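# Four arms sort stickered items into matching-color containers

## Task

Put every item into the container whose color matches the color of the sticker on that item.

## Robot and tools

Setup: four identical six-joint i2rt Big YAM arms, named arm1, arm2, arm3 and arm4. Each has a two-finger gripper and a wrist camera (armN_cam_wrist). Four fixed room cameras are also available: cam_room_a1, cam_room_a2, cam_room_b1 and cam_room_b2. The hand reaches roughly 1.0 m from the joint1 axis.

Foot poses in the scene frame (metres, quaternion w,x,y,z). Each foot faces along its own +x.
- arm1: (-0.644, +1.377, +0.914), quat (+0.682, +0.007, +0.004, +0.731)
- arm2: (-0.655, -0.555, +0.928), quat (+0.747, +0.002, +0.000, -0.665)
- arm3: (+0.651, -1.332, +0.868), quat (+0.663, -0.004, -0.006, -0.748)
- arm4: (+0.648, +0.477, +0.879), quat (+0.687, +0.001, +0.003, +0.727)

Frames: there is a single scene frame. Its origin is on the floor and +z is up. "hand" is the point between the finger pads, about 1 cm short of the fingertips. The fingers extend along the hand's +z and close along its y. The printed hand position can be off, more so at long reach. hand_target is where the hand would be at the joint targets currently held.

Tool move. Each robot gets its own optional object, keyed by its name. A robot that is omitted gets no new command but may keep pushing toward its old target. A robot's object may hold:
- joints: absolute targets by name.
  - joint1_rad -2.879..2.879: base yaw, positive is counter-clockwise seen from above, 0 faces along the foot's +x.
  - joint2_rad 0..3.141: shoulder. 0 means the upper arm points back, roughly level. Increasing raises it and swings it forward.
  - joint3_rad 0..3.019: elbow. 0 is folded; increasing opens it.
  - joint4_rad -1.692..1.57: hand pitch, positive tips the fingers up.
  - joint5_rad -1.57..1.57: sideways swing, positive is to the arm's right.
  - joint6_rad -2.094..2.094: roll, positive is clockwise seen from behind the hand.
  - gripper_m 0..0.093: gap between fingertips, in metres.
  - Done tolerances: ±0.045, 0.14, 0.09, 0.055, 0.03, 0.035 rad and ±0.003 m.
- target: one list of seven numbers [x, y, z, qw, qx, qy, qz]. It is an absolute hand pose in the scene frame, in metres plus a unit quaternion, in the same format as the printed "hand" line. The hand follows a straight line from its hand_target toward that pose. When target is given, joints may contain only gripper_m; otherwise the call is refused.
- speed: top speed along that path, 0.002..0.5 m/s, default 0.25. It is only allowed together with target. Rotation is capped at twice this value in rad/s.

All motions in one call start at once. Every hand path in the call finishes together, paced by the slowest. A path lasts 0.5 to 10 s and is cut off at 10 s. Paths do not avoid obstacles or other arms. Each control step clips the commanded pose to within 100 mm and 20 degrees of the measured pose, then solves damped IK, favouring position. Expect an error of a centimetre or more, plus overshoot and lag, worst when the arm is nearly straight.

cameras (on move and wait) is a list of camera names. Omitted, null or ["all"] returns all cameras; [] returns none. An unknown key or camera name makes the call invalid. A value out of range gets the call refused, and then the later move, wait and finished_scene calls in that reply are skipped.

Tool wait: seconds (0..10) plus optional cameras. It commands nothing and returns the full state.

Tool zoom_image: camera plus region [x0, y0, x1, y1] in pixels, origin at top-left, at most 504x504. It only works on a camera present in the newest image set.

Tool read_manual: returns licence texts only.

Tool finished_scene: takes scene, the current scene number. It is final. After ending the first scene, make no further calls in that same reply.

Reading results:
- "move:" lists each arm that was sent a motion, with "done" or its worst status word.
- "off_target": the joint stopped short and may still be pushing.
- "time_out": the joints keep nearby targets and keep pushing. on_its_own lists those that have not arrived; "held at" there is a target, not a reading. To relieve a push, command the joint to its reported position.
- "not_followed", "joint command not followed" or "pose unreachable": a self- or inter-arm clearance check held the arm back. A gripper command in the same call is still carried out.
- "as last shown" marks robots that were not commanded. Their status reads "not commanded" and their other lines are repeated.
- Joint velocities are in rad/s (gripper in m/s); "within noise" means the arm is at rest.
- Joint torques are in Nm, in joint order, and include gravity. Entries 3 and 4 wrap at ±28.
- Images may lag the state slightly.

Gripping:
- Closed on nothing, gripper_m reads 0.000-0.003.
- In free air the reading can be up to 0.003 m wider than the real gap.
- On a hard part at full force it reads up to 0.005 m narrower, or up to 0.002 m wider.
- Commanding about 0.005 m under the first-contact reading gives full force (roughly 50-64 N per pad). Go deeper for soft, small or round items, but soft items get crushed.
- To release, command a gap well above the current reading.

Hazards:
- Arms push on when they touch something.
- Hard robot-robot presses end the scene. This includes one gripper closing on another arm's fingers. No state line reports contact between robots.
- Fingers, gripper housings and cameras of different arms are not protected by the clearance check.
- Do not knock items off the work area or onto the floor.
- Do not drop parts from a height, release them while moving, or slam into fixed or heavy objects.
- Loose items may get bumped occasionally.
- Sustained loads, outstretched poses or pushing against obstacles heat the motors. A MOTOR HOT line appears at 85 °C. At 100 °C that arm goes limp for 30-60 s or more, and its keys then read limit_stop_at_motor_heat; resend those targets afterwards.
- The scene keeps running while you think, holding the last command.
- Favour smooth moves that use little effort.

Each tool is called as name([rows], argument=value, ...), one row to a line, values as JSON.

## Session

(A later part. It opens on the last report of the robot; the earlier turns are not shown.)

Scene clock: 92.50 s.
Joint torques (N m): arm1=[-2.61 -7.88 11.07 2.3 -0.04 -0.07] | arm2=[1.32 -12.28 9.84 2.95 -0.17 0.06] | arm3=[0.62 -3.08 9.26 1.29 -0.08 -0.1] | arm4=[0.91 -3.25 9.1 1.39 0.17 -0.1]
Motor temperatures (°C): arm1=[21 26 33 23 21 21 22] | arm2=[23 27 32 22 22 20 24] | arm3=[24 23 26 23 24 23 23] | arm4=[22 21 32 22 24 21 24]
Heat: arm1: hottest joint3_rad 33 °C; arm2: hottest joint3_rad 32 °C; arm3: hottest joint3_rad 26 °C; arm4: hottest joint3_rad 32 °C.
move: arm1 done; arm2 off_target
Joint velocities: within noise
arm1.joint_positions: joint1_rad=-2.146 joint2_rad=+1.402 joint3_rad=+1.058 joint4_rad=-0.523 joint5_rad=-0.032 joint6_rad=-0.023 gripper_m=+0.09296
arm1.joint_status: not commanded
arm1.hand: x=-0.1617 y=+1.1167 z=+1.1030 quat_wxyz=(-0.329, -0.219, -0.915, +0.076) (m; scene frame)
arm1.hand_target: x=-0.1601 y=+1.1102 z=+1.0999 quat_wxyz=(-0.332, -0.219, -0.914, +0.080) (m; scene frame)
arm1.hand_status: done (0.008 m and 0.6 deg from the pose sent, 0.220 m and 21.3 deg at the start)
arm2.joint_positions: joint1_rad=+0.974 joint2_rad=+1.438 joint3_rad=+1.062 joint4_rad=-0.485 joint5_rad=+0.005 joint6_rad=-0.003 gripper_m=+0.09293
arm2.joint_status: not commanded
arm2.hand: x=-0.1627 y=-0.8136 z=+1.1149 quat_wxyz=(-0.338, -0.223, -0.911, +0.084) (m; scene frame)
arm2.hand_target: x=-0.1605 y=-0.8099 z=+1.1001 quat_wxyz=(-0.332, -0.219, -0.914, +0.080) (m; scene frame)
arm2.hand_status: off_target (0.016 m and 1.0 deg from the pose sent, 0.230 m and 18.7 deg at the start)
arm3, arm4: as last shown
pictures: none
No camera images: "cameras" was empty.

move(arm1={"target":[-0.4,1.24,1.2,0.332,0.219,0.914,-0.0797],"speed":0.35}, arm2={"target":[-0.4,-0.69,1.2,0.332,0.219,0.914,-0.0797],"speed":0.35}, arm3={"target":[0.24,-1.01,1.13,0.0702,-0.927,0.2226,0.2924],"speed":0.35}, arm4={"target":[0.24,0.93,1.13,0.0702,-0.927,0.2226,0.2924],"speed":0.35}, cameras=[])

move(arm3={"target":[0.09,-0.935,1.07,0.0702,-0.927,0.2226,0.2924],"speed":0.3}, arm4={"target":[0.065,1.03,1.06,0.0702,-0.927,0.2226,0.2924],"speed":0.3}, cameras=["arm3_cam_wrist","arm4_cam_wrist"])

Scene clock: 103.23 s.
Joint torques (N m): arm1=[-2.78 2.78 12.14 1.03 -0.07 -0.12] | arm2=[0.21 -1.08 10.55 1.51 -0.19 -0.03] | arm3=[0.32 -12.81 13.78 1.43 -0.17 -0.13] | arm4=[0.56 -16.62 12.57 0.76 -0.19 -0.09]
Motor temperatures (°C): arm1=[21 25 33 23 21 21 22] | arm2=[23 26 32 22 22 20 23] | arm3=[24 23 27 23 24 23 23] | arm4=[22 22 32 22 24 21 24]
Heat: arm1: hottest joint3_rad 33 °C; arm2: hottest joint3_rad 32 °C; arm3: hottest joint3_rad 27 °C; arm4: hottest joint3_rad 32 °C.
move: arm1 done; arm2 off_target; arm3 off_target; arm4 off_target
Joint velocities: within noise
arm1.joint_positions: joint1_rad=-2.182 joint2_rad=+0.568 joint3_rad=+0.792 joint4_rad=-1.072 joint5_rad=-0.055 joint6_rad=-0.051 gripper_m=+0.09296
arm1.joint_status: not commanded
arm1.hand: x=-0.3985 y=+1.2421 z=+1.2005 quat_wxyz=(-0.338, -0.218, -0.912, +0.079) (m; scene frame)
arm1.hand_target: x=-0.4000 y=+1.2400 z=+1.1999 quat_wxyz=(-0.332, -0.219, -0.914, +0.080) (m; scene frame)
arm1.hand_status: done (0.003 m and 0.8 deg from the pose sent, 0.285 m and 0.5 deg at the start)
arm2.joint_positions: joint1_rad=+0.974 joint2_rad=+0.606 joint3_rad=+0.779 joint4_rad=-1.011 joint5_rad=-0.002 joint6_rad=-0.003 gripper_m=+0.09293
arm2.joint_status: not commanded
arm2.hand: x=-0.3971 y=-0.6907 z=+1.2118 quat_wxyz=(-0.349, -0.221, -0.907, +0.083) (m; scene frame)
arm2.hand_target: x=-0.4001 y=-0.6900 z=+1.2002 quat_wxyz=(-0.332, -0.219, -0.914, +0.080) (m; scene frame)
arm2.hand_status: off_target (0.012 m and 2.1 deg from the pose sent, 0.281 m and 1.0 deg at the start)
arm3.joint_positions: joint1_rad=-2.135 joint2_rad=+1.333 joint3_rad=+1.157 joint4_rad=-0.857 joint5_rad=-0.118 joint6_rad=-0.185 gripper_m=+0.09403
arm3.joint_status: not commanded
arm3.hand: x=+0.2498 y=-1.0268 z=+1.0990 quat_wxyz=(+0.054, -0.937, +0.225, +0.263) (m; scene frame)
arm3.hand_target: x=+0.2415 y=-1.0112 z=+1.1302 quat_wxyz=(+0.071, -0.927, +0.223, +0.292) (m; scene frame)
arm3.hand_status: off_target (0.037 m and 4.0 deg from the pose sent, 0.237 m and 7.9 deg at the start)
arm4.joint_positions: joint1_rad=+0.618 joint2_rad=+1.591 joint3_rad=+1.403 joint4_rad=-0.867 joint5_rad=-0.232 joint6_rad=-0.348 gripper_m=+0.09401
arm4.joint_status: not commanded
arm4.hand: x=+0.2477 y=+0.9163 z=+1.1041 quat_wxyz=(-0.054, +0.932, -0.232, -0.273) (m; scene frame)
arm4.hand_target: x=+0.2409 y=+0.9289 z=+1.1301 quat_wxyz=(-0.071, +0.927, -0.223, -0.293) (m; scene frame)
arm4.hand_status: off_target (0.030 m and 3.1 deg from the pose sent, 0.330 m and 17.8 deg at the start)
pictures: none
No camera images: "cameras" was empty.

Scene clock: 104.87 s.
Joint torques (N m): arm1=[-2.96 2.26 12.07 1.05 -0.13 -0.07] | arm2=[0.21 -1.2 10.55 1.5 -0.19 -0.03] | arm3=[2.08 -19.72 13.7 1.33 0.05 0.03] | arm4=[1.2 -24.12 12.83 0.38 0.06 0.21]
Motor temperatures (°C): arm1=[21 25 33 23 21 21 22] | arm2=[23 26 32 22 22 20 23] | arm3=[24 24 27 23 24 23 23] | arm4=[22 22 33 22 24 21 24]
Heat: arm1: hottest joint3_rad 33 °C; arm2: hottest joint3_rad 32 °C; arm3: hottest joint3_rad 27 °C; arm4: hottest joint3_rad 33 °C.
move: arm3 off_target; arm4 off_target
Joint velocities: within noise
arm1, arm2: as last shown
arm2.hand: x=-0.3972 y=-0.6907 z=+1.2117 quat_wxyz=(-0.349, -0.221, -0.907, +0.083) (m; scene frame)
arm2.hand_target: x=-0.4002 y=-0.6899 z=+1.2001 quat_wxyz=(-0.332, -0.219, -0.914, +0.080) (m; scene frame)
arm3.joint_positions: joint1_rad=-2.094 joint2_rad=+1.776 joint3_rad=+1.523 joint4_rad=-0.764 joint5_rad=-0.087 joint6_rad=-0.146 gripper_m=+0.09403
arm3.joint_status: not commanded
arm3.hand: x=+0.1098 y=-0.9414 z=+1.0433 quat_wxyz=(+0.060, -0.935, +0.227, +0.266) (m; scene frame)
arm3.hand_target: x=+0.0915 y=-0.9361 z=+1.0703 quat_wxyz=(+0.070, -0.927, +0.223, +0.293) (m; scene frame)
arm3.hand_status: off_target (0.034 m and 3.4 deg from the pose sent, 0.187 m and 4.0 deg at the start)
arm4.joint_positions: joint1_rad=+0.719 joint2_rad=+2.132 joint3_rad=+2.024 joint4_rad=-0.905 joint5_rad=-0.183 joint6_rad=-0.286 gripper_m=+0.09401
arm4.joint_status: not commanded
arm4.hand: x=+0.0732 y=+1.0208 z=+1.0460 quat_wxyz=(-0.064, +0.932, -0.218, -0.282) (m; scene frame)
arm4.hand_target: x=+0.0656 y=+1.0292 z=+1.0600 quat_wxyz=(-0.070, +0.927, -0.223, -0.293) (m; scene frame)
arm4.hand_status: off_target (0.019 m and 1.6 deg from the pose sent, 0.220 m and 3.1 deg at the start)
pictures: arm3_cam_wrist, arm4_cam_wrist
Images, in order (width x height): arm3_cam_wrist 672x504, arm4_cam_wrist 672x504.

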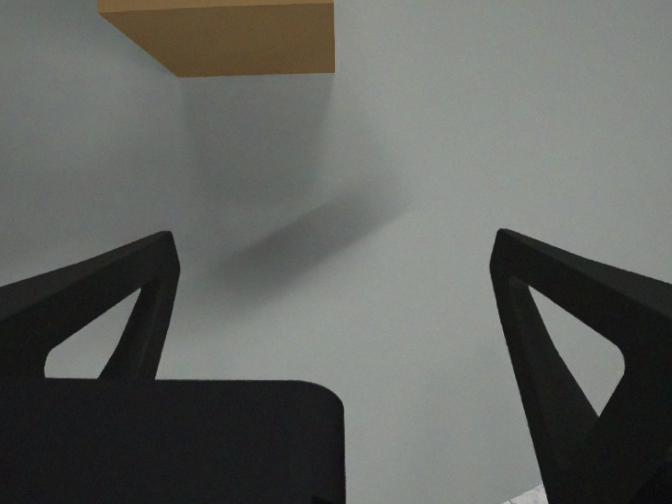

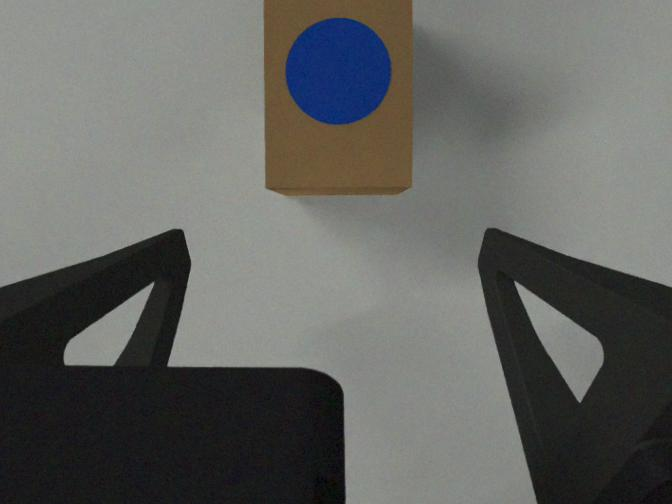

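move(arm3={"target":[0.045,-0.94,1.065,0.0702,-0.927,0.2226,0.2924],"speed":0.2}, arm4={"target":[0.025,1.036,0.985,0.0702,-0.927,0.2226,0.2924],"speed":0.2}, cameras=["arm3_cam_wrist","arm4_cam_wrist"])

Scene clock: 118.03 s.
Joint torques (N m): arm1=[-2.73 2.61 12.01 1.13 -0.08 -0.08] | arm2=[0.32 -1.2 10.59 1.54 -0.18 -0.03] | arm3=[2.02 -20.84 13.82 0.81 0.08 0.03] | arm4=[0.91 -22.24 11.49 1.17 -0.14 0.19]
Motor temperatures (°C): arm1=[21 25 33 23 21 21 22] | arm2=[23 26 31 22 22 20 23] | arm3=[24 25 28 23 24 23 23] | arm4=[22 24 34 22 24 21 24]
Heat: arm1: hottest joint3_rad 33 °C; arm2: hottest joint3_rad 31 °C; arm3: hottest joint3_rad 28 °C; arm4: hottest joint3_rad 34 °C.
move: arm3 off_target; arm4 off_target
Joint velocities: within noise
arm1, arm2: as last shown
arm2.hand_target: x=-0.4001 y=-0.6899 z=+1.2001 quat_wxyz=(-0.332, -0.219, -0.914, +0.080) (m; scene frame)
arm3.joint_positions: joint1_rad=-2.040 joint2_rad=+1.861 joint3_rad=+1.642 joint4_rad=-0.773 joint5_rad=-0.058 joint6_rad=-0.106 gripper_m=+0.09403
arm3.joint_status: not commanded
arm3.hand: x=+0.0608 y=-0.9455 z=+1.0448 quat_wxyz=(+0.065, -0.933, +0.223, +0.275) (m; scene frame)
arm3.hand_target: x=+0.0461 y=-0.9407 z=+1.0650 quat_wxyz=(+0.070, -0.927, +0.223, +0.293) (m; scene frame)
arm3.hand_status: off_target (0.026 m and 2.1 deg from the pose sent, 0.068 m and 3.4 deg at the start)
arm4.joint_positions: joint1_rad=+0.753 joint2_rad=+2.228 joint3_rad=+2.082 joint4_rad=-0.821 joint5_rad=-0.158 joint6_rad=-0.260 gripper_m=+0.09396
arm4.joint_status: not commanded
arm4.hand: x=+0.0333 y=+1.0274 z=+1.0114 quat_wxyz=(-0.077, +0.927, -0.214, -0.298) (m; scene frame)
arm4.hand_target: x=+0.0265 y=+1.0347 z=+0.9850 quat_wxyz=(-0.071, +0.927, -0.223, -0.293) (m; scene frame)
arm4.hand_status: off_target (0.029 m and 1.4 deg from the pose sent, 0.079 m and 1.6 deg at the start)
pictures: arm3_cam_wrist, arm4_cam_wrist
Images, in order (width x height): arm3_cam_wrist 672x504, arm4_cam_wrist 672x504.

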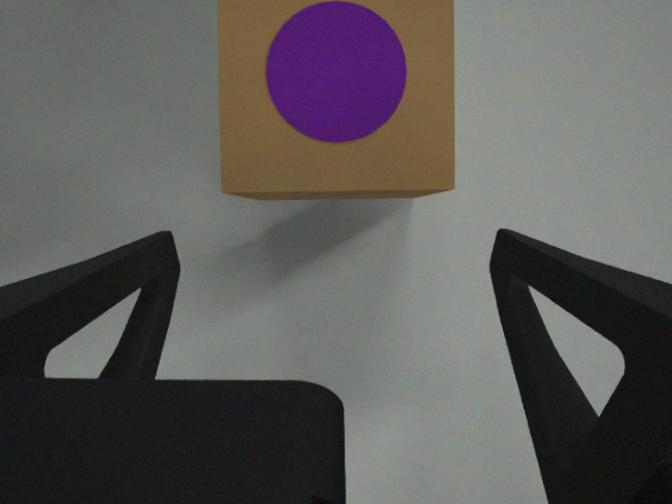

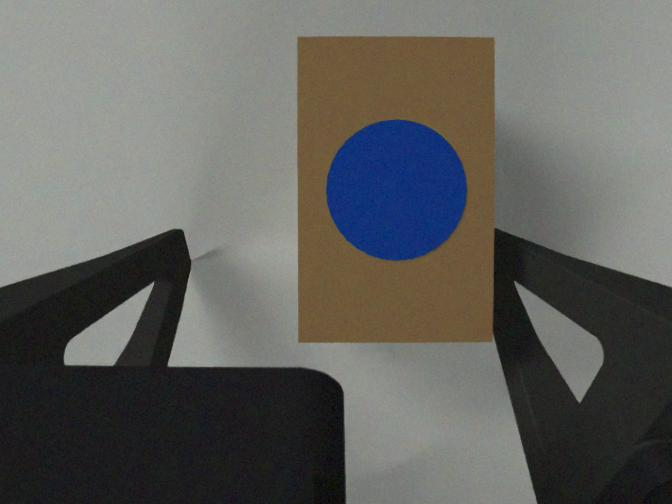

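move(arm3={"target":[0.010,-0.921,1.035,0.0702,-0.927,0.2226,0.2924],"speed":0.2}, arm4={"target":[0.014,1.056,0.98,0.0702,-0.927,0.2226,0.2924],"speed":0.15}, cameras=["arm3_cam_wrist","arm4_cam_wrist"])

Scene clock: 125.43 s.
Joint torques (N m): arm1=[-2.67 2.67 12.03 1.05 -0.11 -0.07] | arm2=[0.32 -1.14 10.54 1.52 -0.19 -0.03] | arm3=[1.96 -22.01 13.18 1.36 0.04 0.01] | arm4=[-0.03 -22.59 11.85 0.54 -0.17 0.13]
Motor temperatures (°C): arm1=[21 25 33 23 21 21 21] | arm2=[23 26 31 22 22 20 23] | arm3=[24 25 29 23 24 23 23] | arm4=[22 24 36 22 24 21 24]
Heat: arm1: hottest joint3_rad 33 °C; arm2: hottest joint3_rad 31 °C; arm3: hottest joint3_rad 29 °C; arm4: hottest joint3_rad 36 °C.
move: arm3 off_target; arm4 off_target
Joint velocities: within noise
arm1, arm2: as last shown
arm2.hand_target: x=-0.4002 y=-0.6899 z=+1.2001 quat_wxyz=(-0.332, -0.219, -0.914, +0.080) (m; scene frame)
arm3.joint_positions: joint1_rad=-2.039 joint2_rad=+1.979 joint3_rad=+1.761 joint4_rad=-0.774 joint5_rad=-0.054 joint6_rad=-0.101 gripper_m=+0.09402
arm3.joint_status: not commanded
arm3.hand: x=+0.0278 y=-0.9243 z=+1.0224 quat_wxyz=(+0.066, -0.932, +0.225, +0.275) (m; scene frame)
arm3.hand_target: x=+0.0109 y=-0.9218 z=+1.0351 quat_wxyz=(+0.070, -0.927, +0.223, +0.293) (m; scene frame)
arm3.hand_status: off_target (0.022 m and 2.1 deg from the pose sent, 0.057 m and 2.1 deg at the start)
arm4.joint_positions: joint1_rad=+0.751 joint2_rad=+2.304 joint3_rad=+2.212 joint4_rad=-0.853 joint5_rad=-0.162 joint6_rad=-0.260 gripper_m=+0.09396
arm4.joint_status: not commanded
arm4.hand: x=+0.0151 y=+1.0451 z=+1.0117 quat_wxyz=(-0.081, +0.924, -0.213, -0.307) (m; scene frame)
arm4.hand_target: x=+0.0155 y=+1.0543 z=+0.9801 quat_wxyz=(-0.071, +0.927, -0.223, -0.293) (m; scene frame)
arm4.hand_status: off_target (0.034 m and 2.3 deg from the pose sent, 0.047 m and 1.4 deg at the start)
pictures: arm3_cam_wrist, arm4_cam_wrist
Images, in order (width x height): arm3_cam_wrist 672x504, arm4_cam_wrist 672x504.

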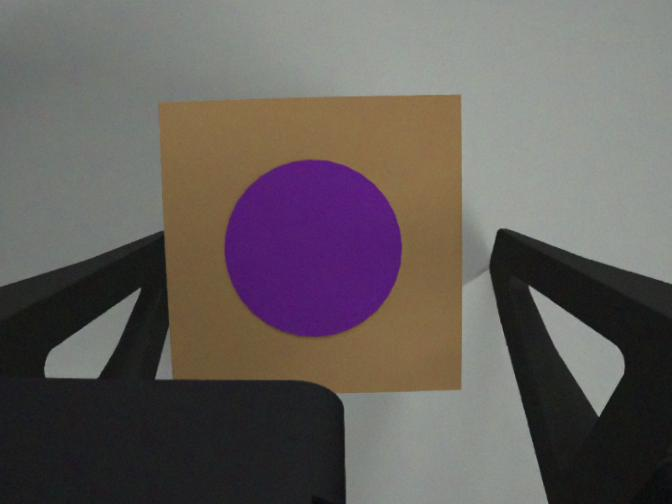

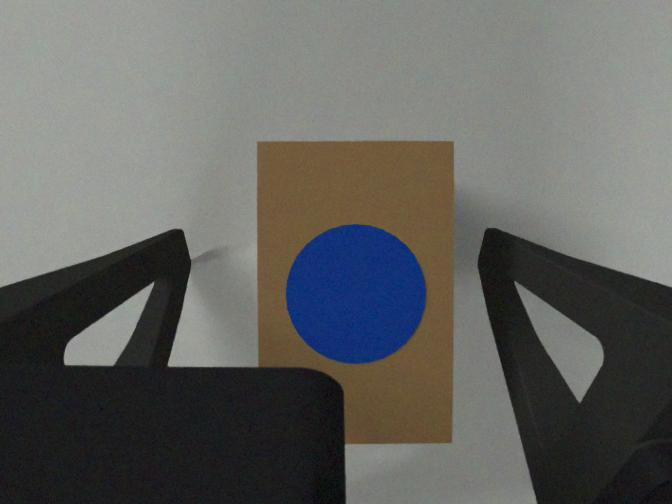

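move(arm3={"joints":{"gripper_m":0.045}}, arm4={"joints":{"gripper_m":0.03}}, cameras=["arm3_cam_wrist","arm4_cam_wrist"])

move(arm3={"target":[0.06,-0.945,1.10,0.0702,-0.927,0.2226,0.2924],"speed":0.2}, arm4={"target":[0.06,1.02,1.09,0.0702,-0.927,0.2226,0.2924],"speed":0.2}, cameras=["arm3_cam_wrist","arm4_cam_wrist"])

Scene clock: 133.37 s.
Joint torques (N m): arm1=[-2.73 2.37 12.21 1.09 -0.09 -0.08] | arm2=[0.38 -1.03 10.55 1.5 -0.18 -0.04] | arm3=[2.32 -21.89 13.15 1.37 0.02 0.02] | arm4=[1.32 -23.36 11.51 0.51 -0.07 0.11]
Motor temperatures (°C): arm1=[21 25 33 23 21 21 21] | arm2=[23 26 31 22 22 20 23] | arm3=[24 25 30 23 24 23 23] | arm4=[22 25 37 22 24 21 24]
Heat: arm1: hottest joint3_rad 33 °C; arm2: hottest joint3_rad 31 °C; arm3: hottest joint3_rad 30 °C; arm4: hottest joint3_rad 37 °C.
move: arm3 off_target; arm4 off_target
Joint velocities: within noise
arm1, arm2: as last shown
arm3.joint_positions: joint1_rad=-2.039 joint2_rad=+1.979 joint3_rad=+1.761 joint4_rad=-0.774 joint5_rad=-0.054 joint6_rad=-0.101 gripper_m=+0.05290
arm3.joint_status: gripper_m off_target (ended at +0.05293, target +0.04500)
arm3.hand: x=+0.0279 y=-0.9243 z=+1.0224 quat_wxyz=(+0.066, -0.932, +0.226, +0.275) (m; scene frame)
arm3.hand_target: x=+0.0109 y=-0.9218 z=+1.0351 quat_wxyz=(+0.070, -0.927, +0.223, +0.293) (m; scene frame)
arm3.hand_status: not commanded
arm4.joint_positions: joint1_rad=+0.739 joint2_rad=+2.308 joint3_rad=+2.217 joint4_rad=-0.854 joint5_rad=-0.165 joint6_rad=-0.260 gripper_m=+0.04440
arm4.joint_status: gripper_m off_target (ended at +0.04442, target +0.03000)
arm4.hand: x=+0.0212 y=+1.0534 z=+1.0117 quat_wxyz=(-0.082, +0.923, -0.218, -0.307) (m; scene frame)
arm4.hand_target: x=+0.0156 y=+1.0545 z=+0.9803 quat_wxyz=(-0.071, +0.927, -0.223, -0.293) (m; scene frame)
arm4.hand_status: not commanded
pictures: arm3_cam_wrist, arm4_cam_wrist
Images, in order (width x height): arm3_cam_wrist 672x504, arm4_cam_wrist 672x504.

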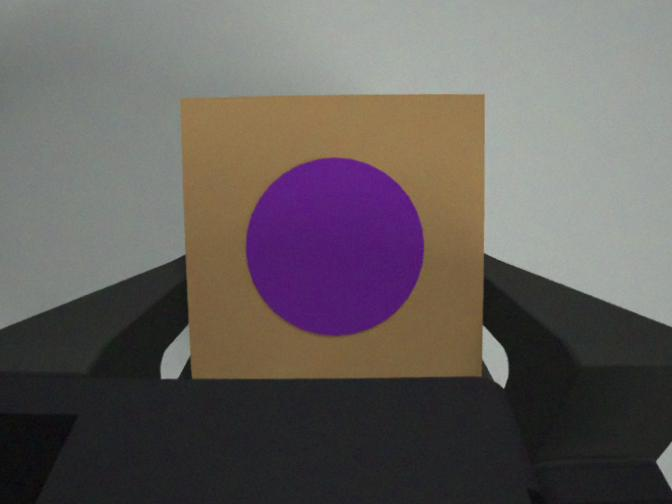

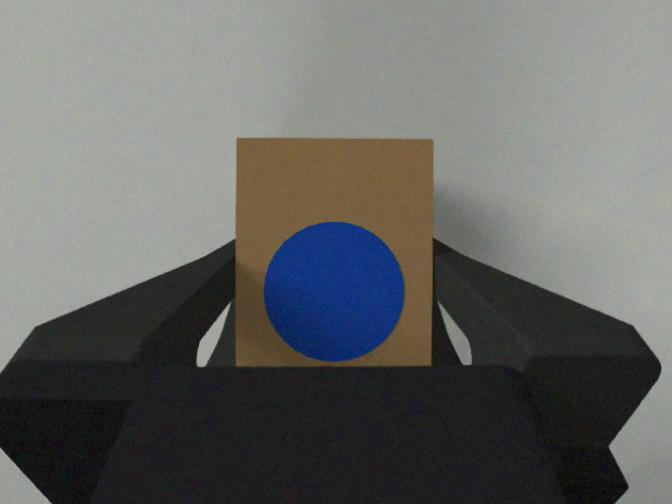

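Scene clock: 134.80 s.
Joint torques (N m): arm1=[-3.02 2.08 12.01 0.88 -0.08 -0.08] | arm2=[0.32 -1.2 10.52 1.52 -0.18 -0.02] | arm3=[1.44 -21.6 9.24 1.01 -0.12 -0.07] | arm4=[0.85 -25.7 9.55 0.55 -0.17 0.07]
Motor temperatures (°C): arm1=[21 25 33 23 21 21 21] | arm2=[23 25 31 22 22 20 23] | arm3=[24 25 30 23 24 23 23] | arm4=[22 25 37 22 24 21 25]
Heat: arm1: hottest joint3_rad 33 °C; arm2: hottest joint3_rad 31 °C; arm3: hottest joint3_rad 30 °C; arm4: hottest joint3_rad 37 °C.
move: arm3 done; arm4 done
Joint velocities: within noise
arm1, arm2: as last shown
arm3.joint_positions: joint1_rad=-2.039 joint2_rad=+1.821 joint3_rad=+1.718 joint4_rad=-0.846 joint5_rad=-0.056 joint6_rad=-0.101 gripper_m=+0.05290
arm3.joint_status: not commanded
arm3.hand: x=+0.0587 y=-0.9443 z=+1.1017 quat_wxyz=(+0.072, -0.926, +0.223, +0.295) (m; scene frame)
arm3.hand_target: x=+0.0600 y=-0.9451 z=+1.1000 quat_wxyz=(+0.070, -0.927, +0.223, +0.293) (m; scene frame)
arm3.hand_status: done (0.002 m and 0.4 deg from the pose sent, 0.087 m and 2.1 deg at the start)
arm4.joint_positions: joint1_rad=+0.739 joint2_rad=+2.138 joint3_rad=+2.130 joint4_rad=-0.975 joint5_rad=-0.167 joint6_rad=-0.260 gripper_m=+0.04440
arm4.joint_status: not commanded
arm4.hand: x=+0.0572 y=+1.0182 z=+1.0860 quat_wxyz=(-0.071, +0.928, -0.221, -0.292) (m; scene frame)
arm4.hand_target: x=+0.0600 y=+1.0200 z=+1.0900 quat_wxyz=(-0.070, +0.927, -0.223, -0.293) (m; scene frame)
arm4.hand_status: done (0.005 m and 0.3 deg from the pose sent, 0.094 m and 2.3 deg at the start)
pictures: arm3_cam_wrist, arm4_cam_wrist
Images, in order (width x height): arm3_cam_wrist 672x504, arm4_cam_wrist 672x504.

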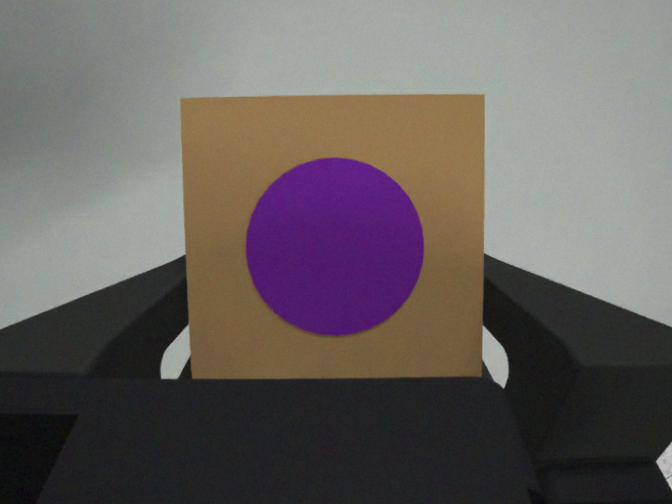

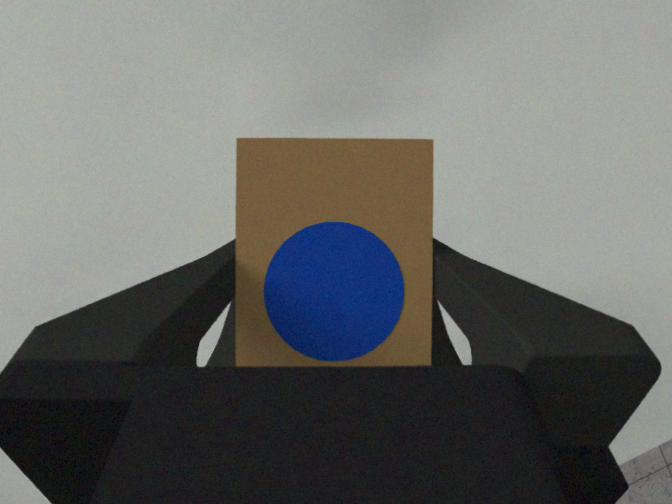

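move(arm3={"target":[0.41,-1.13,1.18,0.0702,-0.927,0.2226,0.2924],"speed":0.4}, arm4={"target":[0.40,0.78,1.18,0.0702,-0.927,0.2226,0.2924],"speed":0.4}, cameras=[])

move(arm3={"joints":{"joint1_rad":1.8,"joint5_rad":0,"joint6_rad":0,"joint2_rad":0.85,"joint3_rad":1.0,"joint4_rad":-1.2}}, arm4={"joints":{"joint1_rad":-1.93,"joint5_rad":0,"joint6_rad":0,"joint2_rad":0.85,"joint3_rad":1.0,"joint4_rad":-1.2}}, cameras=[])

move(arm3={"target":[1.18,-1.277,0.96,0.2836,-0.0502,0.9577,0.0149],"speed":0.35}, arm4={"target":[1.15,0.325,0.96,0.281,0.1417,0.9485,-0.042],"speed":0.35}, cameras=["arm3_cam_wrist","arm4_cam_wrist"])

Scene clock: 152.10 s.
Joint torques (N m): arm1=[-2.61 2.84 11.99 1.07 -0.08 -0.07] | arm2=[0.26 -1.14 10.58 1.5 -0.18 -0.04] | arm3=[0.44 -2.96 9.16 0.96 -0.21 -0.11] | arm4=[0.67 -5.77 9.54 0.53 -0.26 -0.1]
Motor temperatures (°C): arm1=[21 24 33 23 21 21 21] | arm2=[23 25 31 22 22 20 23] | arm3=[24 25 30 23 24 23 24] | arm4=[22 25 35 22 24 21 25]
Heat: arm1: hottest joint3_rad 33 °C; arm2: hottest joint3_rad 31 °C; arm3: hottest joint3_rad 30 °C; arm4: hottest joint3_rad 35 °C.
move: arm3 done; arm4 done
Joint velocities: within noise
arm1, arm2: as last shown
arm3.joint_positions: joint1_rad=-2.217 joint2_rad=+0.768 joint3_rad=+0.972 joint4_rad=-1.168 joint5_rad=-0.164 joint6_rad=-0.251 gripper_m=+0.05290
arm3.joint_status: not commanded
arm3.hand: x=+0.4073 y=-1.1318 z=+1.1823 quat_wxyz=(+0.070, -0.927, +0.221, +0.296) (m; scene frame)
arm3.hand_target: x=+0.4099 y=-1.1300 z=+1.1800 quat_wxyz=(+0.070, -0.927, +0.223, +0.293) (m; scene frame)
arm3.hand_status: done (0.004 m and 0.4 deg from the pose sent, 0.405 m and 0.4 deg at the start)
arm4.joint_positions: joint1_rad=+0.507 joint2_rad=+1.010 joint3_rad=+1.063 joint4_rad=-1.066 joint5_rad=-0.289 joint6_rad=-0.441 gripper_m=+0.04440
arm4.joint_status: not commanded
arm4.hand: x=+0.4011 y=+0.7792 z=+1.1826 quat_wxyz=(-0.075, +0.924, -0.228, -0.297) (m; scene frame)
arm4.hand_target: x=+0.4000 y=+0.7800 z=+1.1800 quat_wxyz=(-0.070, +0.927, -0.223, -0.293) (m; scene frame)
arm4.hand_status: done (0.003 m and 1.1 deg from the pose sent, 0.428 m and 0.3 deg at the start)
pictures: none
No camera images: "cameras" was empty.

Scene clock: 154.77 s.
Joint torques (N m): arm1=[-2.61 3.08 12.1 0.87 -0.07 -0.03] | arm2=[0.32 -1.08 10.55 1.52 -0.19 -0.04] | arm3=[1.79 -5.3 11.71 0.72 0.13 0.01] | arm4=[0.79 -3.96 10.35 0.47 0.04 0.17]
Motor temperatures (°C): arm1=[21 24 33 23 21 21 21] | arm2=[23 25 31 22 22 20 23] | arm3=[24 25 30 23 24 23 24] | arm4=[22 25 35 22 24 21 25]
Heat: arm1: hottest joint3_rad 33 °C; arm2: hottest joint3_rad 31 °C; arm3: hottest joint3_rad 30 °C; arm4: hottest joint3_rad 35 °C.
move: arm3 done; arm4 done
Joint velocities: within noise
arm1, arm2: as last shown
arm3.joint_positions: joint1_rad=+1.790 joint2_rad=+0.862 joint3_rad=+0.972 joint4_rad=-1.194 joint5_rad=-0.003 joint6_rad=-0.006 gripper_m=+0.05287
arm3.joint_status: all done
arm3.hand: x=+0.9714 y=-1.2959 z=+1.1523 quat_wxyz=(-0.241, +0.053, -0.969, -0.006) (m; scene frame)
arm3.hand_target: x=+0.9727 y=-1.2930 z=+1.1692 quat_wxyz=(-0.257, +0.054, -0.965, -0.007) (m; scene frame)
arm3.hand_status: not commanded
arm4.joint_positions: joint1_rad=-1.930 joint2_rad=+0.847 joint3_rad=+0.981 joint4_rad=-1.189 joint5_rad=+0.001 joint6_rad=-0.012 gripper_m=+0.04439
arm4.joint_status: all done
arm4.hand: x=+0.9572 y=+0.3816 z=+1.1726 quat_wxyz=(-0.250, -0.139, -0.957, +0.043) (m; scene frame)
arm4.hand_target: x=+0.9584 y=+0.3813 z=+1.1799 quat_wxyz=(-0.253, -0.145, -0.956, +0.041) (m; scene frame)
arm4.hand_status: not commanded
pictures: none
No camera images: "cameras" was empty.

Scene clock: 156.47 s.
Joint torques (N m): arm1=[-2.55 3.14 11.89 1.06 -0.07 -0.05] | arm2=[0.32 -1.2 10.55 1.51 -0.18 -0.04] | arm3=[0.85 -15.27 11.6 1.68 -0.07 0] | arm4=[1.08 -13.98 10.35 1.35 -0.06 0.17]
Motor temperatures (°C): arm1=[21 24 33 23 21 21 21] | arm2=[23 25 31 22 22 20 23] | arm3=[24 25 30 23 24 23 24] | arm4=[22 25 35 22 24 21 25]
Heat: arm1: hottest joint3_rad 33 °C; arm2: hottest joint3_rad 31 °C; arm3: hottest joint3_rad 30 °C; arm4: hottest joint3_rad 35 °C.
move: arm3 off_target; arm4 off_target
Joint velocities: within noise
arm1.joint_positions: joint1_rad=-2.182 joint2_rad=+0.568 joint3_rad=+0.792 joint4_rad=-1.072 joint5_rad=-0.055 joint6_rad=-0.051 gripper_m=+0.09296
arm1.joint_status: not commanded
arm1.hand: x=-0.3985 y=+1.2421 z=+1.2005 quat_wxyz=(-0.338, -0.218, -0.912, +0.079) (m; scene frame)
arm1.hand_target: x=-0.4000 y=+1.2400 z=+1.1999 quat_wxyz=(-0.332, -0.219, -0.914, +0.080) (m; scene frame)
arm1.hand_status: not commanded
arm2.joint_positions: joint1_rad=+0.974 joint2_rad=+0.606 joint3_rad=+0.779 joint4_rad=-1.011 joint5_rad=-0.002 joint6_rad=-0.003 gripper_m=+0.09293
arm2.joint_status: not commanded
arm2.hand: x=-0.3972 y=-0.6907 z=+1.2117 quat_wxyz=(-0.349, -0.221, -0.907, +0.083) (m; scene frame)
arm2.hand_target: x=-0.4002 y=-0.6899 z=+1.2001 quat_wxyz=(-0.332, -0.219, -0.914, +0.080) (m; scene frame)
arm2.hand_status: not commanded
arm3.joint_positions: joint1_rad=+1.790 joint2_rad=+1.549 joint3_rad=+0.903 joint4_rad=-0.428 joint5_rad=-0.014 joint6_rad=-0.006 gripper_m=+0.05287
arm3.joint_status: not commanded
arm3.hand: x=+1.1531 y=-1.2789 z=+0.9300 quat_wxyz=(-0.246, +0.054, -0.968, -0.012) (m; scene frame)
arm3.hand_target: x=+1.1781 y=-1.2773 z=+0.9608 quat_wxyz=(-0.284, +0.050, -0.958, -0.015) (m; scene frame)
arm3.hand_status: off_target (0.040 m and 4.6 deg from the pose sent, 0.284 m and 5.2 deg at the start)
arm4.joint_positions: joint1_rad=-1.929 joint2_rad=+1.544 joint3_rad=+0.871 joint4_rad=-0.393 joint5_rad=-0.001 joint6_rad=-0.011 gripper_m=+0.04439
arm4.joint_status: not commanded
arm4.hand: x=+1.1238 y=+0.3290 z=+0.9333 quat_wxyz=(-0.245, -0.140, -0.959, +0.041) (m; scene frame)
arm4.hand_target: x=+1.1484 y=+0.3256 z=+0.9608 quat_wxyz=(-0.281, -0.141, -0.948, +0.042) (m; scene frame)
arm4.hand_status: off_target (0.038 m and 4.3 deg from the pose sent, 0.293 m and 3.7 deg at the start)
pictures: arm3_cam_wrist, arm4_cam_wrist
Images, in order (width x height): arm3_cam_wrist 672x504, arm4_cam_wrist 672x504.

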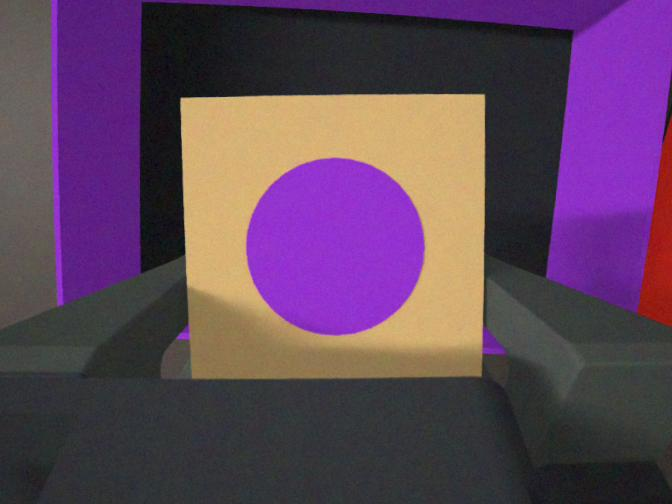

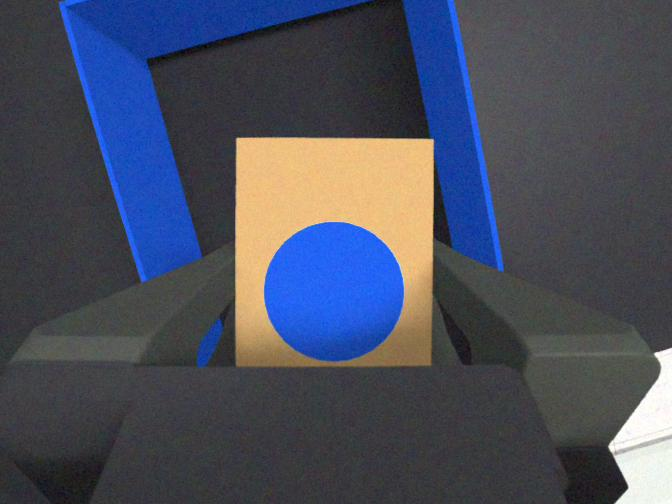

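move(arm3={"target":[1.197,-1.285,0.80,0.2836,-0.0502,0.9577,0.0149],"speed":0.25}, arm4={"target":[1.16,0.34,0.785,0.281,0.1417,0.9485,-0.042],"speed":0.25}, cameras=["arm3_cam_wrist","arm4_cam_wrist"])

move(arm3={"target":[1.197,-1.285,0.765,0.2836,-0.0502,0.9577,0.0149],"speed":0.08}, arm4={"target":[1.155,0.34,0.738,0.281,0.1417,0.9485,-0.042],"speed":0.08}, cameras=[])

Scene clock: 166.77 s.
Joint torques (N m): arm1=[-2.37 1.96 12.15 1.06 -0.07 -0.09] | arm2=[0.38 -1.08 10.55 1.54 -0.19 -0.03] | arm3=[-0.03 -17.49 5.61 1.77 -0.09 -0.11] | arm4=[1.2 -16.09 5.09 1.5 0.27 0.18]
Motor temperatures (°C): arm1=[21 24 33 23 21 21 21] | arm2=[23 25 31 22 22 20 23] | arm3=[24 25 31 23 24 23 24] | arm4=[22 25 36 22 24 21 26]
Heat: arm1: hottest joint3_rad 33 °C; arm2: hottest joint3_rad 31 °C; arm3: hottest joint3_rad 31 °C; arm4: hottest joint3_rad 36 °C.
move: arm3 off_target; arm4 off_target
Joint velocities: within noise
arm1, arm2: as last shown
arm3.joint_positions: joint1_rad=+1.786 joint2_rad=+1.919 joint3_rad=+0.889 joint4_rad=+0.003 joint5_rad=-0.022 joint6_rad=-0.006 gripper_m=+0.05287
arm3.joint_status: not commanded
arm3.hand: x=+1.1881 y=-1.2782 z=+0.7911 quat_wxyz=(-0.268, +0.054, -0.962, -0.016) (m; scene frame)
arm3.hand_target: x=+1.1969 y=-1.2849 z=+0.8001 quat_wxyz=(-0.283, +0.050, -0.958, -0.015) (m; scene frame)
arm3.hand_status: off_target (0.014 m and 1.9 deg from the pose sent, 0.137 m and 4.6 deg at the start)
arm4.joint_positions: joint1_rad=-1.887 joint2_rad=+1.949 joint3_rad=+0.827 joint4_rad=+0.099 joint5_rad=+0.015 joint6_rad=+0.024 gripper_m=+0.04439
arm4.joint_status: not commanded
arm4.hand: x=+1.1487 y=+0.3404 z=+0.7788 quat_wxyz=(-0.266, -0.138, -0.953, +0.041) (m; scene frame)
arm4.hand_target: x=+1.1598 y=+0.3401 z=+0.7853 quat_wxyz=(-0.281, -0.142, -0.948, +0.042) (m; scene frame)
arm4.hand_status: off_target (0.013 m and 1.9 deg from the pose sent, 0.153 m and 4.3 deg at the start)
pictures: arm3_cam_wrist, arm4_cam_wrist
Images, in order (width x height): arm3_cam_wrist 672x504, arm4_cam_wrist 672x504.

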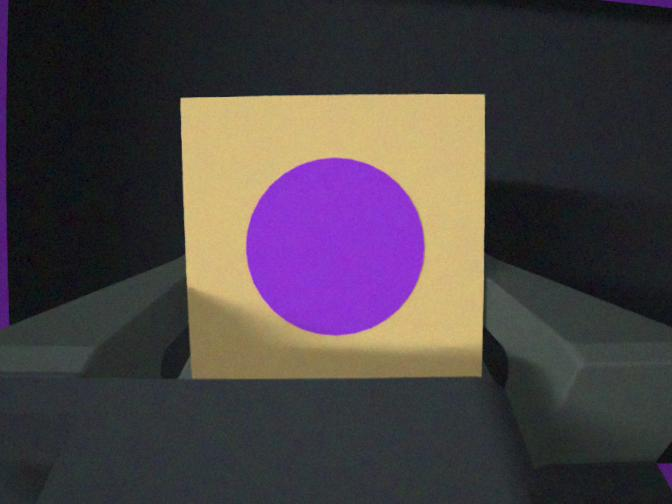

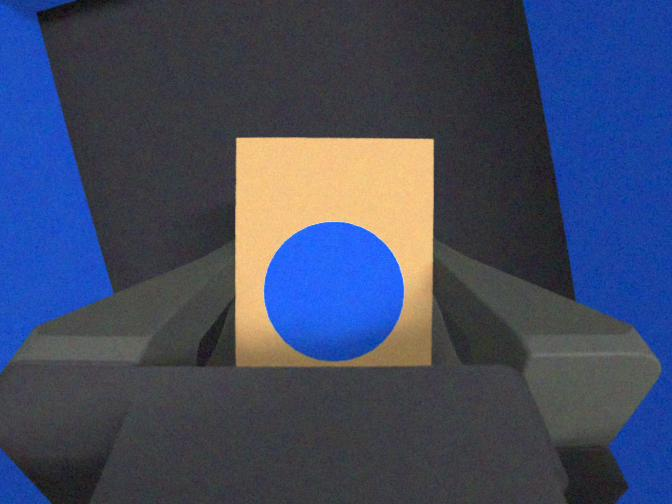

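Scene clock: 167.97 s.
Joint torques (N m): arm1=[-2.61 2.96 12.18 0.99 -0.05 -0.05] | arm2=[0.32 -1.08 10.56 1.52 -0.18 -0.04] | arm3=[0.21 -16.62 5.3 1.8 -0.06 -0.11] | arm4=[0.91 -15.27 4.45 1.37 0.18 0.15]
Motor temperatures (°C): arm1=[21 24 33 23 21 21 21] | arm2=[23 25 31 22 22 20 23] | arm3=[24 25 31 23 24 23 24] | arm4=[22 25 36 22 24 21 26]
Heat: arm1: hottest joint3_rad 33 °C; arm2: hottest joint3_rad 31 °C; arm3: hottest joint3_rad 31 °C; arm4: hottest joint3_rad 36 °C.
move: arm3 done; arm4 done
Joint velocities: within noise
arm1, arm2: as last shown
arm3.joint_positions: joint1_rad=+1.786 joint2_rad=+1.995 joint3_rad=+0.889 joint4_rad=+0.091 joint5_rad=-0.022 joint6_rad=-0.006 gripper_m=+0.05287
arm3.joint_status: not commanded
arm3.hand: x=+1.1899 y=-1.2784 z=+0.7631 quat_wxyz=(-0.274, +0.054, -0.960, -0.016) (m; scene frame)
arm3.hand_target: x=+1.1969 y=-1.2849 z=+0.7651 quat_wxyz=(-0.283, +0.050, -0.958, -0.015) (m; scene frame)
arm3.hand_status: done (0.010 m and 1.2 deg from the pose sent, 0.028 m and 1.9 deg at the start)
arm4.joint_positions: joint1_rad=-1.887 joint2_rad=+2.060 joint3_rad=+0.827 joint4_rad=+0.227 joint5_rad=+0.015 joint6_rad=+0.024 gripper_m=+0.04439
arm4.joint_status: not commanded
arm4.hand: x=+1.1479 y=+0.3405 z=+0.7402 quat_wxyz=(-0.274, -0.137, -0.951, +0.042) (m; scene frame)
arm4.hand_target: x=+1.1549 y=+0.3400 z=+0.7382 quat_wxyz=(-0.281, -0.142, -0.948, +0.042) (m; scene frame)
arm4.hand_status: done (0.007 m and 1.0 deg from the pose sent, 0.041 m and 1.9 deg at the start)
pictures: none
No camera images: "cameras" was empty.

move(arm3={"target":[1.197,-1.285,0.732,0.2836,-0.0502,0.9577,0.0149],"speed":0.08}, arm4={"target":[1.155,0.34,0.718,0.281,0.1417,0.9485,-0.042],"speed":0.08}, cameras=[])

Scene clock: 172.07 s.
Joint torques (N m): arm1=[-2.9 2.84 12.22 1.18 -0.1 -0.06] | arm2=[0.38 -1.2 10.58 1.5 -0.19 -0.03] | arm3=[0.09 -14.39 5.65 1.5 -0.05 -0.09] | arm4=[0.91 -12.92 4.36 1.13 0.16 0.15]
Motor temperatures (°C): arm1=[21 24 33 23 21 21 21] | arm2=[23 25 31 22 22 20 23] | arm3=[24 25 30 23 24 23 24] | arm4=[22 25 35 22 24 21 26]
Heat: arm1: hottest joint3_rad 33 °C; arm2: hottest joint3_rad 31 °C; arm3: hottest joint3_rad 30 °C; arm4: hottest joint3_rad 35 °C.
move: arm3 off_target; arm4 off_target
Joint velocities: within noise
arm1, arm2: as last shown
arm3.joint_positions: joint1_rad=+1.786 joint2_rad=+2.055 joint3_rad=+0.889 joint4_rad=+0.178 joint5_rad=-0.022 joint6_rad=-0.008 gripper_m=+0.05288
arm3.joint_status: not commanded
arm3.hand: x=+1.1934 y=-1.2786 z=+0.7432 quat_wxyz=(-0.287, +0.054, -0.956, -0.017) (m; scene frame)
arm3.hand_target: x=+1.1965 y=-1.2851 z=+0.7322 quat_wxyz=(-0.284, +0.050, -0.958, -0.015) (m; scene frame)
arm3.hand_status: off_target (0.013 m and 0.6 deg from the pose sent, 0.033 m and 1.2 deg at the start)
arm4.joint_positions: joint1_rad=-1.887 joint2_rad=+2.085 joint3_rad=+0.835 joint4_rad=+0.287 joint5_rad=+0.016 joint6_rad=+0.024 gripper_m=+0.04439
arm4.joint_status: not commanded
arm4.hand: x=+1.1580 y=+0.3376 z=+0.7379 quat_wxyz=(-0.294, -0.137, -0.945, +0.045) (m; scene frame)
arm4.hand_target: x=+1.1542 y=+0.3401 z=+0.7187 quat_wxyz=(-0.281, -0.142, -0.948, +0.042) (m; scene frame)
arm4.hand_status: off_target (0.020 m and 1.7 deg from the pose sent, 0.023 m and 1.0 deg at the start)
pictures: none
No camera images: "cameras" was empty.

Both are in contact; releasing and lifting clear.

move(arm3={"target":[1.1935,-1.279,0.74,0.287,-0.054,0.956,0.017],"joints":{"gripper_m":0.093}}, arm4={"target":[1.157,0.338,0.732,0.294,0.137,0.945,-0.045],"joints":{"gripper_m":0.093}}, cameras=["arm3_cam_wrist","arm4_cam_wrist"])

move(arm3={"target":[1.08,-1.287,0.97,0.287,-0.054,0.956,0.017],"speed":0.35}, arm4={"target":[1.05,0.365,0.97,0.294,0.137,0.945,-0.045],"speed":0.35}, cameras=["arm3_cam_wrist","arm4_cam_wrist"])

Scene clock: 178.23 s.
Joint torques (N m): arm1=[-2.49 2.55 11.92 1.09 -0.1 -0.01] | arm2=[0.44 -1.14 10.55 1.51 -0.19 -0.03] | arm3=[1.03 -16.73 4.34 1.4 -0.04 -0.06] | arm4=[0.56 -15.85 3.32 1.26 0.14 0.05]
Motor temperatures (°C): arm1=[21 24 33 23 21 21 21] | arm2=[23 25 31 22 22 20 23] | arm3=[24 25 30 23 24 23 24] | arm4=[22 25 34 22 24 21 26]
Heat: arm1: hottest joint3_rad 33 °C; arm2: hottest joint3_rad 31 °C; arm3: hottest joint3_rad 30 °C; arm4: hottest joint3_rad 34 °C.
move: arm3 done; arm4 done
Joint velocities: within noise
arm1, arm2: as last shown
arm3.joint_positions: joint1_rad=+1.786 joint2_rad=+2.057 joint3_rad=+0.889 joint4_rad=+0.180 joint5_rad=-0.022 joint6_rad=-0.007 gripper_m=+0.09295
arm3.joint_status: all done
arm3.hand: x=+1.1935 y=-1.2788 z=+0.7427 quat_wxyz=(-0.287, +0.054, -0.956, -0.017) (m; scene frame)
arm3.hand_target: x=+1.1934 y=-1.2790 z=+0.7399 quat_wxyz=(-0.287, +0.054, -0.956, -0.017) (m; scene frame)
arm3.hand_status: done (0.003 m and 0.1 deg from the pose sent, 0.003 m and 0.1 deg at the start)
arm4.joint_positions: joint1_rad=-1.885 joint2_rad=+2.088 joint3_rad=+0.836 joint4_rad=+0.291 joint5_rad=+0.015 joint6_rad=+0.024 gripper_m=+0.09291
arm4.joint_status: all done
arm4.hand: x=+1.1590 y=+0.3389 z=+0.7374 quat_wxyz=(-0.296, -0.135, -0.945, +0.044) (m; scene frame)
arm4.hand_target: x=+1.1569 y=+0.3380 z=+0.7321 quat_wxyz=(-0.294, -0.137, -0.945, +0.045) (m; scene frame)
arm4.hand_status: done (0.006 m and 0.3 deg from the pose sent, 0.006 m and 0.0 deg at the start)
pictures: arm3_cam_wrist, arm4_cam_wrist
Images, in order (width x height): arm3_cam_wrist 672x504, arm4_cam_wrist 672x504.

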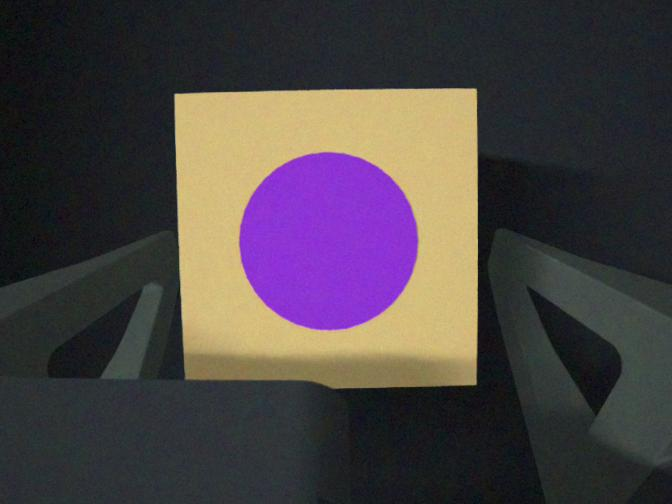

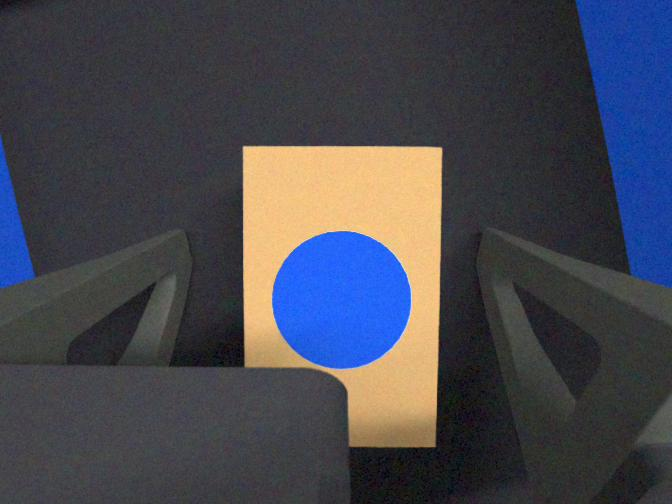

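Scene clock: 179.73 s.
Joint torques (N m): arm1=[-2.61 2.32 12.08 1.05 -0.06 -0.07] | arm2=[0.32 -1.08 10.56 1.5 -0.18 -0.03] | arm3=[1.03 -8.12 8.09 0.85 -0.08 -0.08] | arm4=[0.03 -6.36 8.12 0.65 0.01 0]
Motor temperatures (°C): arm1=[21 24 33 23 21 21 21] | arm2=[23 25 31 22 22 20 23] | arm3=[24 25 29 23 24 23 24] | arm4=[22 25 34 22 24 21 26]
Heat: arm1: hottest joint3_rad 33 °C; arm2: hottest joint3_rad 31 °C; arm3: hottest joint3_rad 29 °C; arm4: hottest joint3_rad 34 °C.
move: arm3 done; arm4 done
Joint velocities: within noise
arm1, arm2: as last shown
arm3.joint_positions: joint1_rad=+1.786 joint2_rad=+1.249 joint3_rad=+0.703 joint4_rad=-0.423 joint5_rad=-0.022 joint6_rad=-0.006 gripper_m=+0.09296
arm3.joint_status: not commanded
arm3.hand: x=+1.0820 y=-1.2861 z=+0.9758 quat_wxyz=(-0.296, +0.053, -0.954, -0.017) (m; scene frame)
arm3.hand_target: x=+1.0799 y=-1.2870 z=+0.9700 quat_wxyz=(-0.287, +0.054, -0.956, -0.017) (m; scene frame)
arm3.hand_status: done (0.006 m and 1.1 deg from the pose sent, 0.254 m and 0.1 deg at the start)
arm4.joint_positions: joint1_rad=-1.886 joint2_rad=+1.215 joint3_rad=+0.629 joint4_rad=-0.358 joint5_rad=+0.015 joint6_rad=+0.024 gripper_m=+0.09291
arm4.joint_status: not commanded
arm4.hand: x=+1.0510 y=+0.3676 z=+0.9750 quat_wxyz=(-0.304, -0.136, -0.942, +0.046) (m; scene frame)
arm4.hand_target: x=+1.0499 y=+0.3650 z=+0.9701 quat_wxyz=(-0.294, -0.137, -0.945, +0.045) (m; scene frame)
arm4.hand_status: done (0.006 m and 1.2 deg from the pose sent, 0.258 m and 0.3 deg at the start)
pictures: arm3_cam_wrist, arm4_cam_wrist
Images, in order (width x height): arm3_cam_wrist 672x504, arm4_cam_wrist 672x504.

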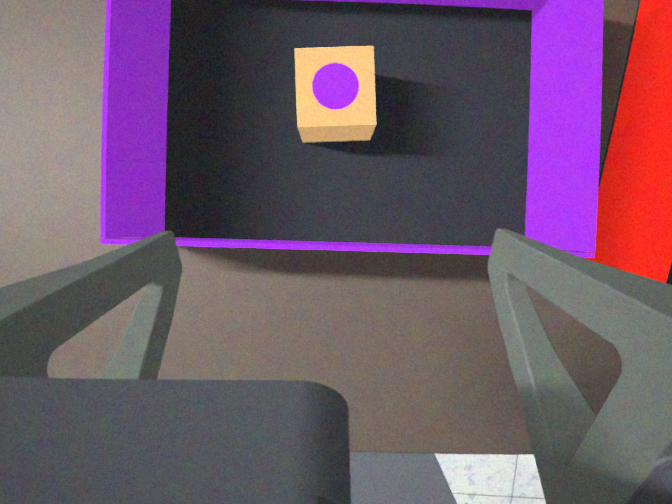

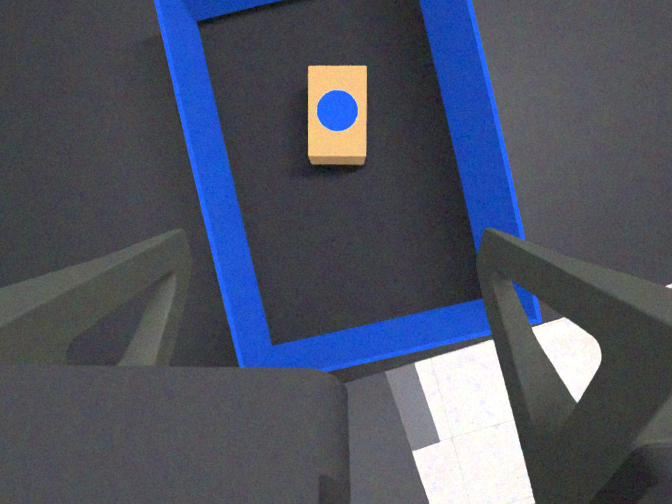

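finished_scene(scene=2)

The scene is finished: the task was done.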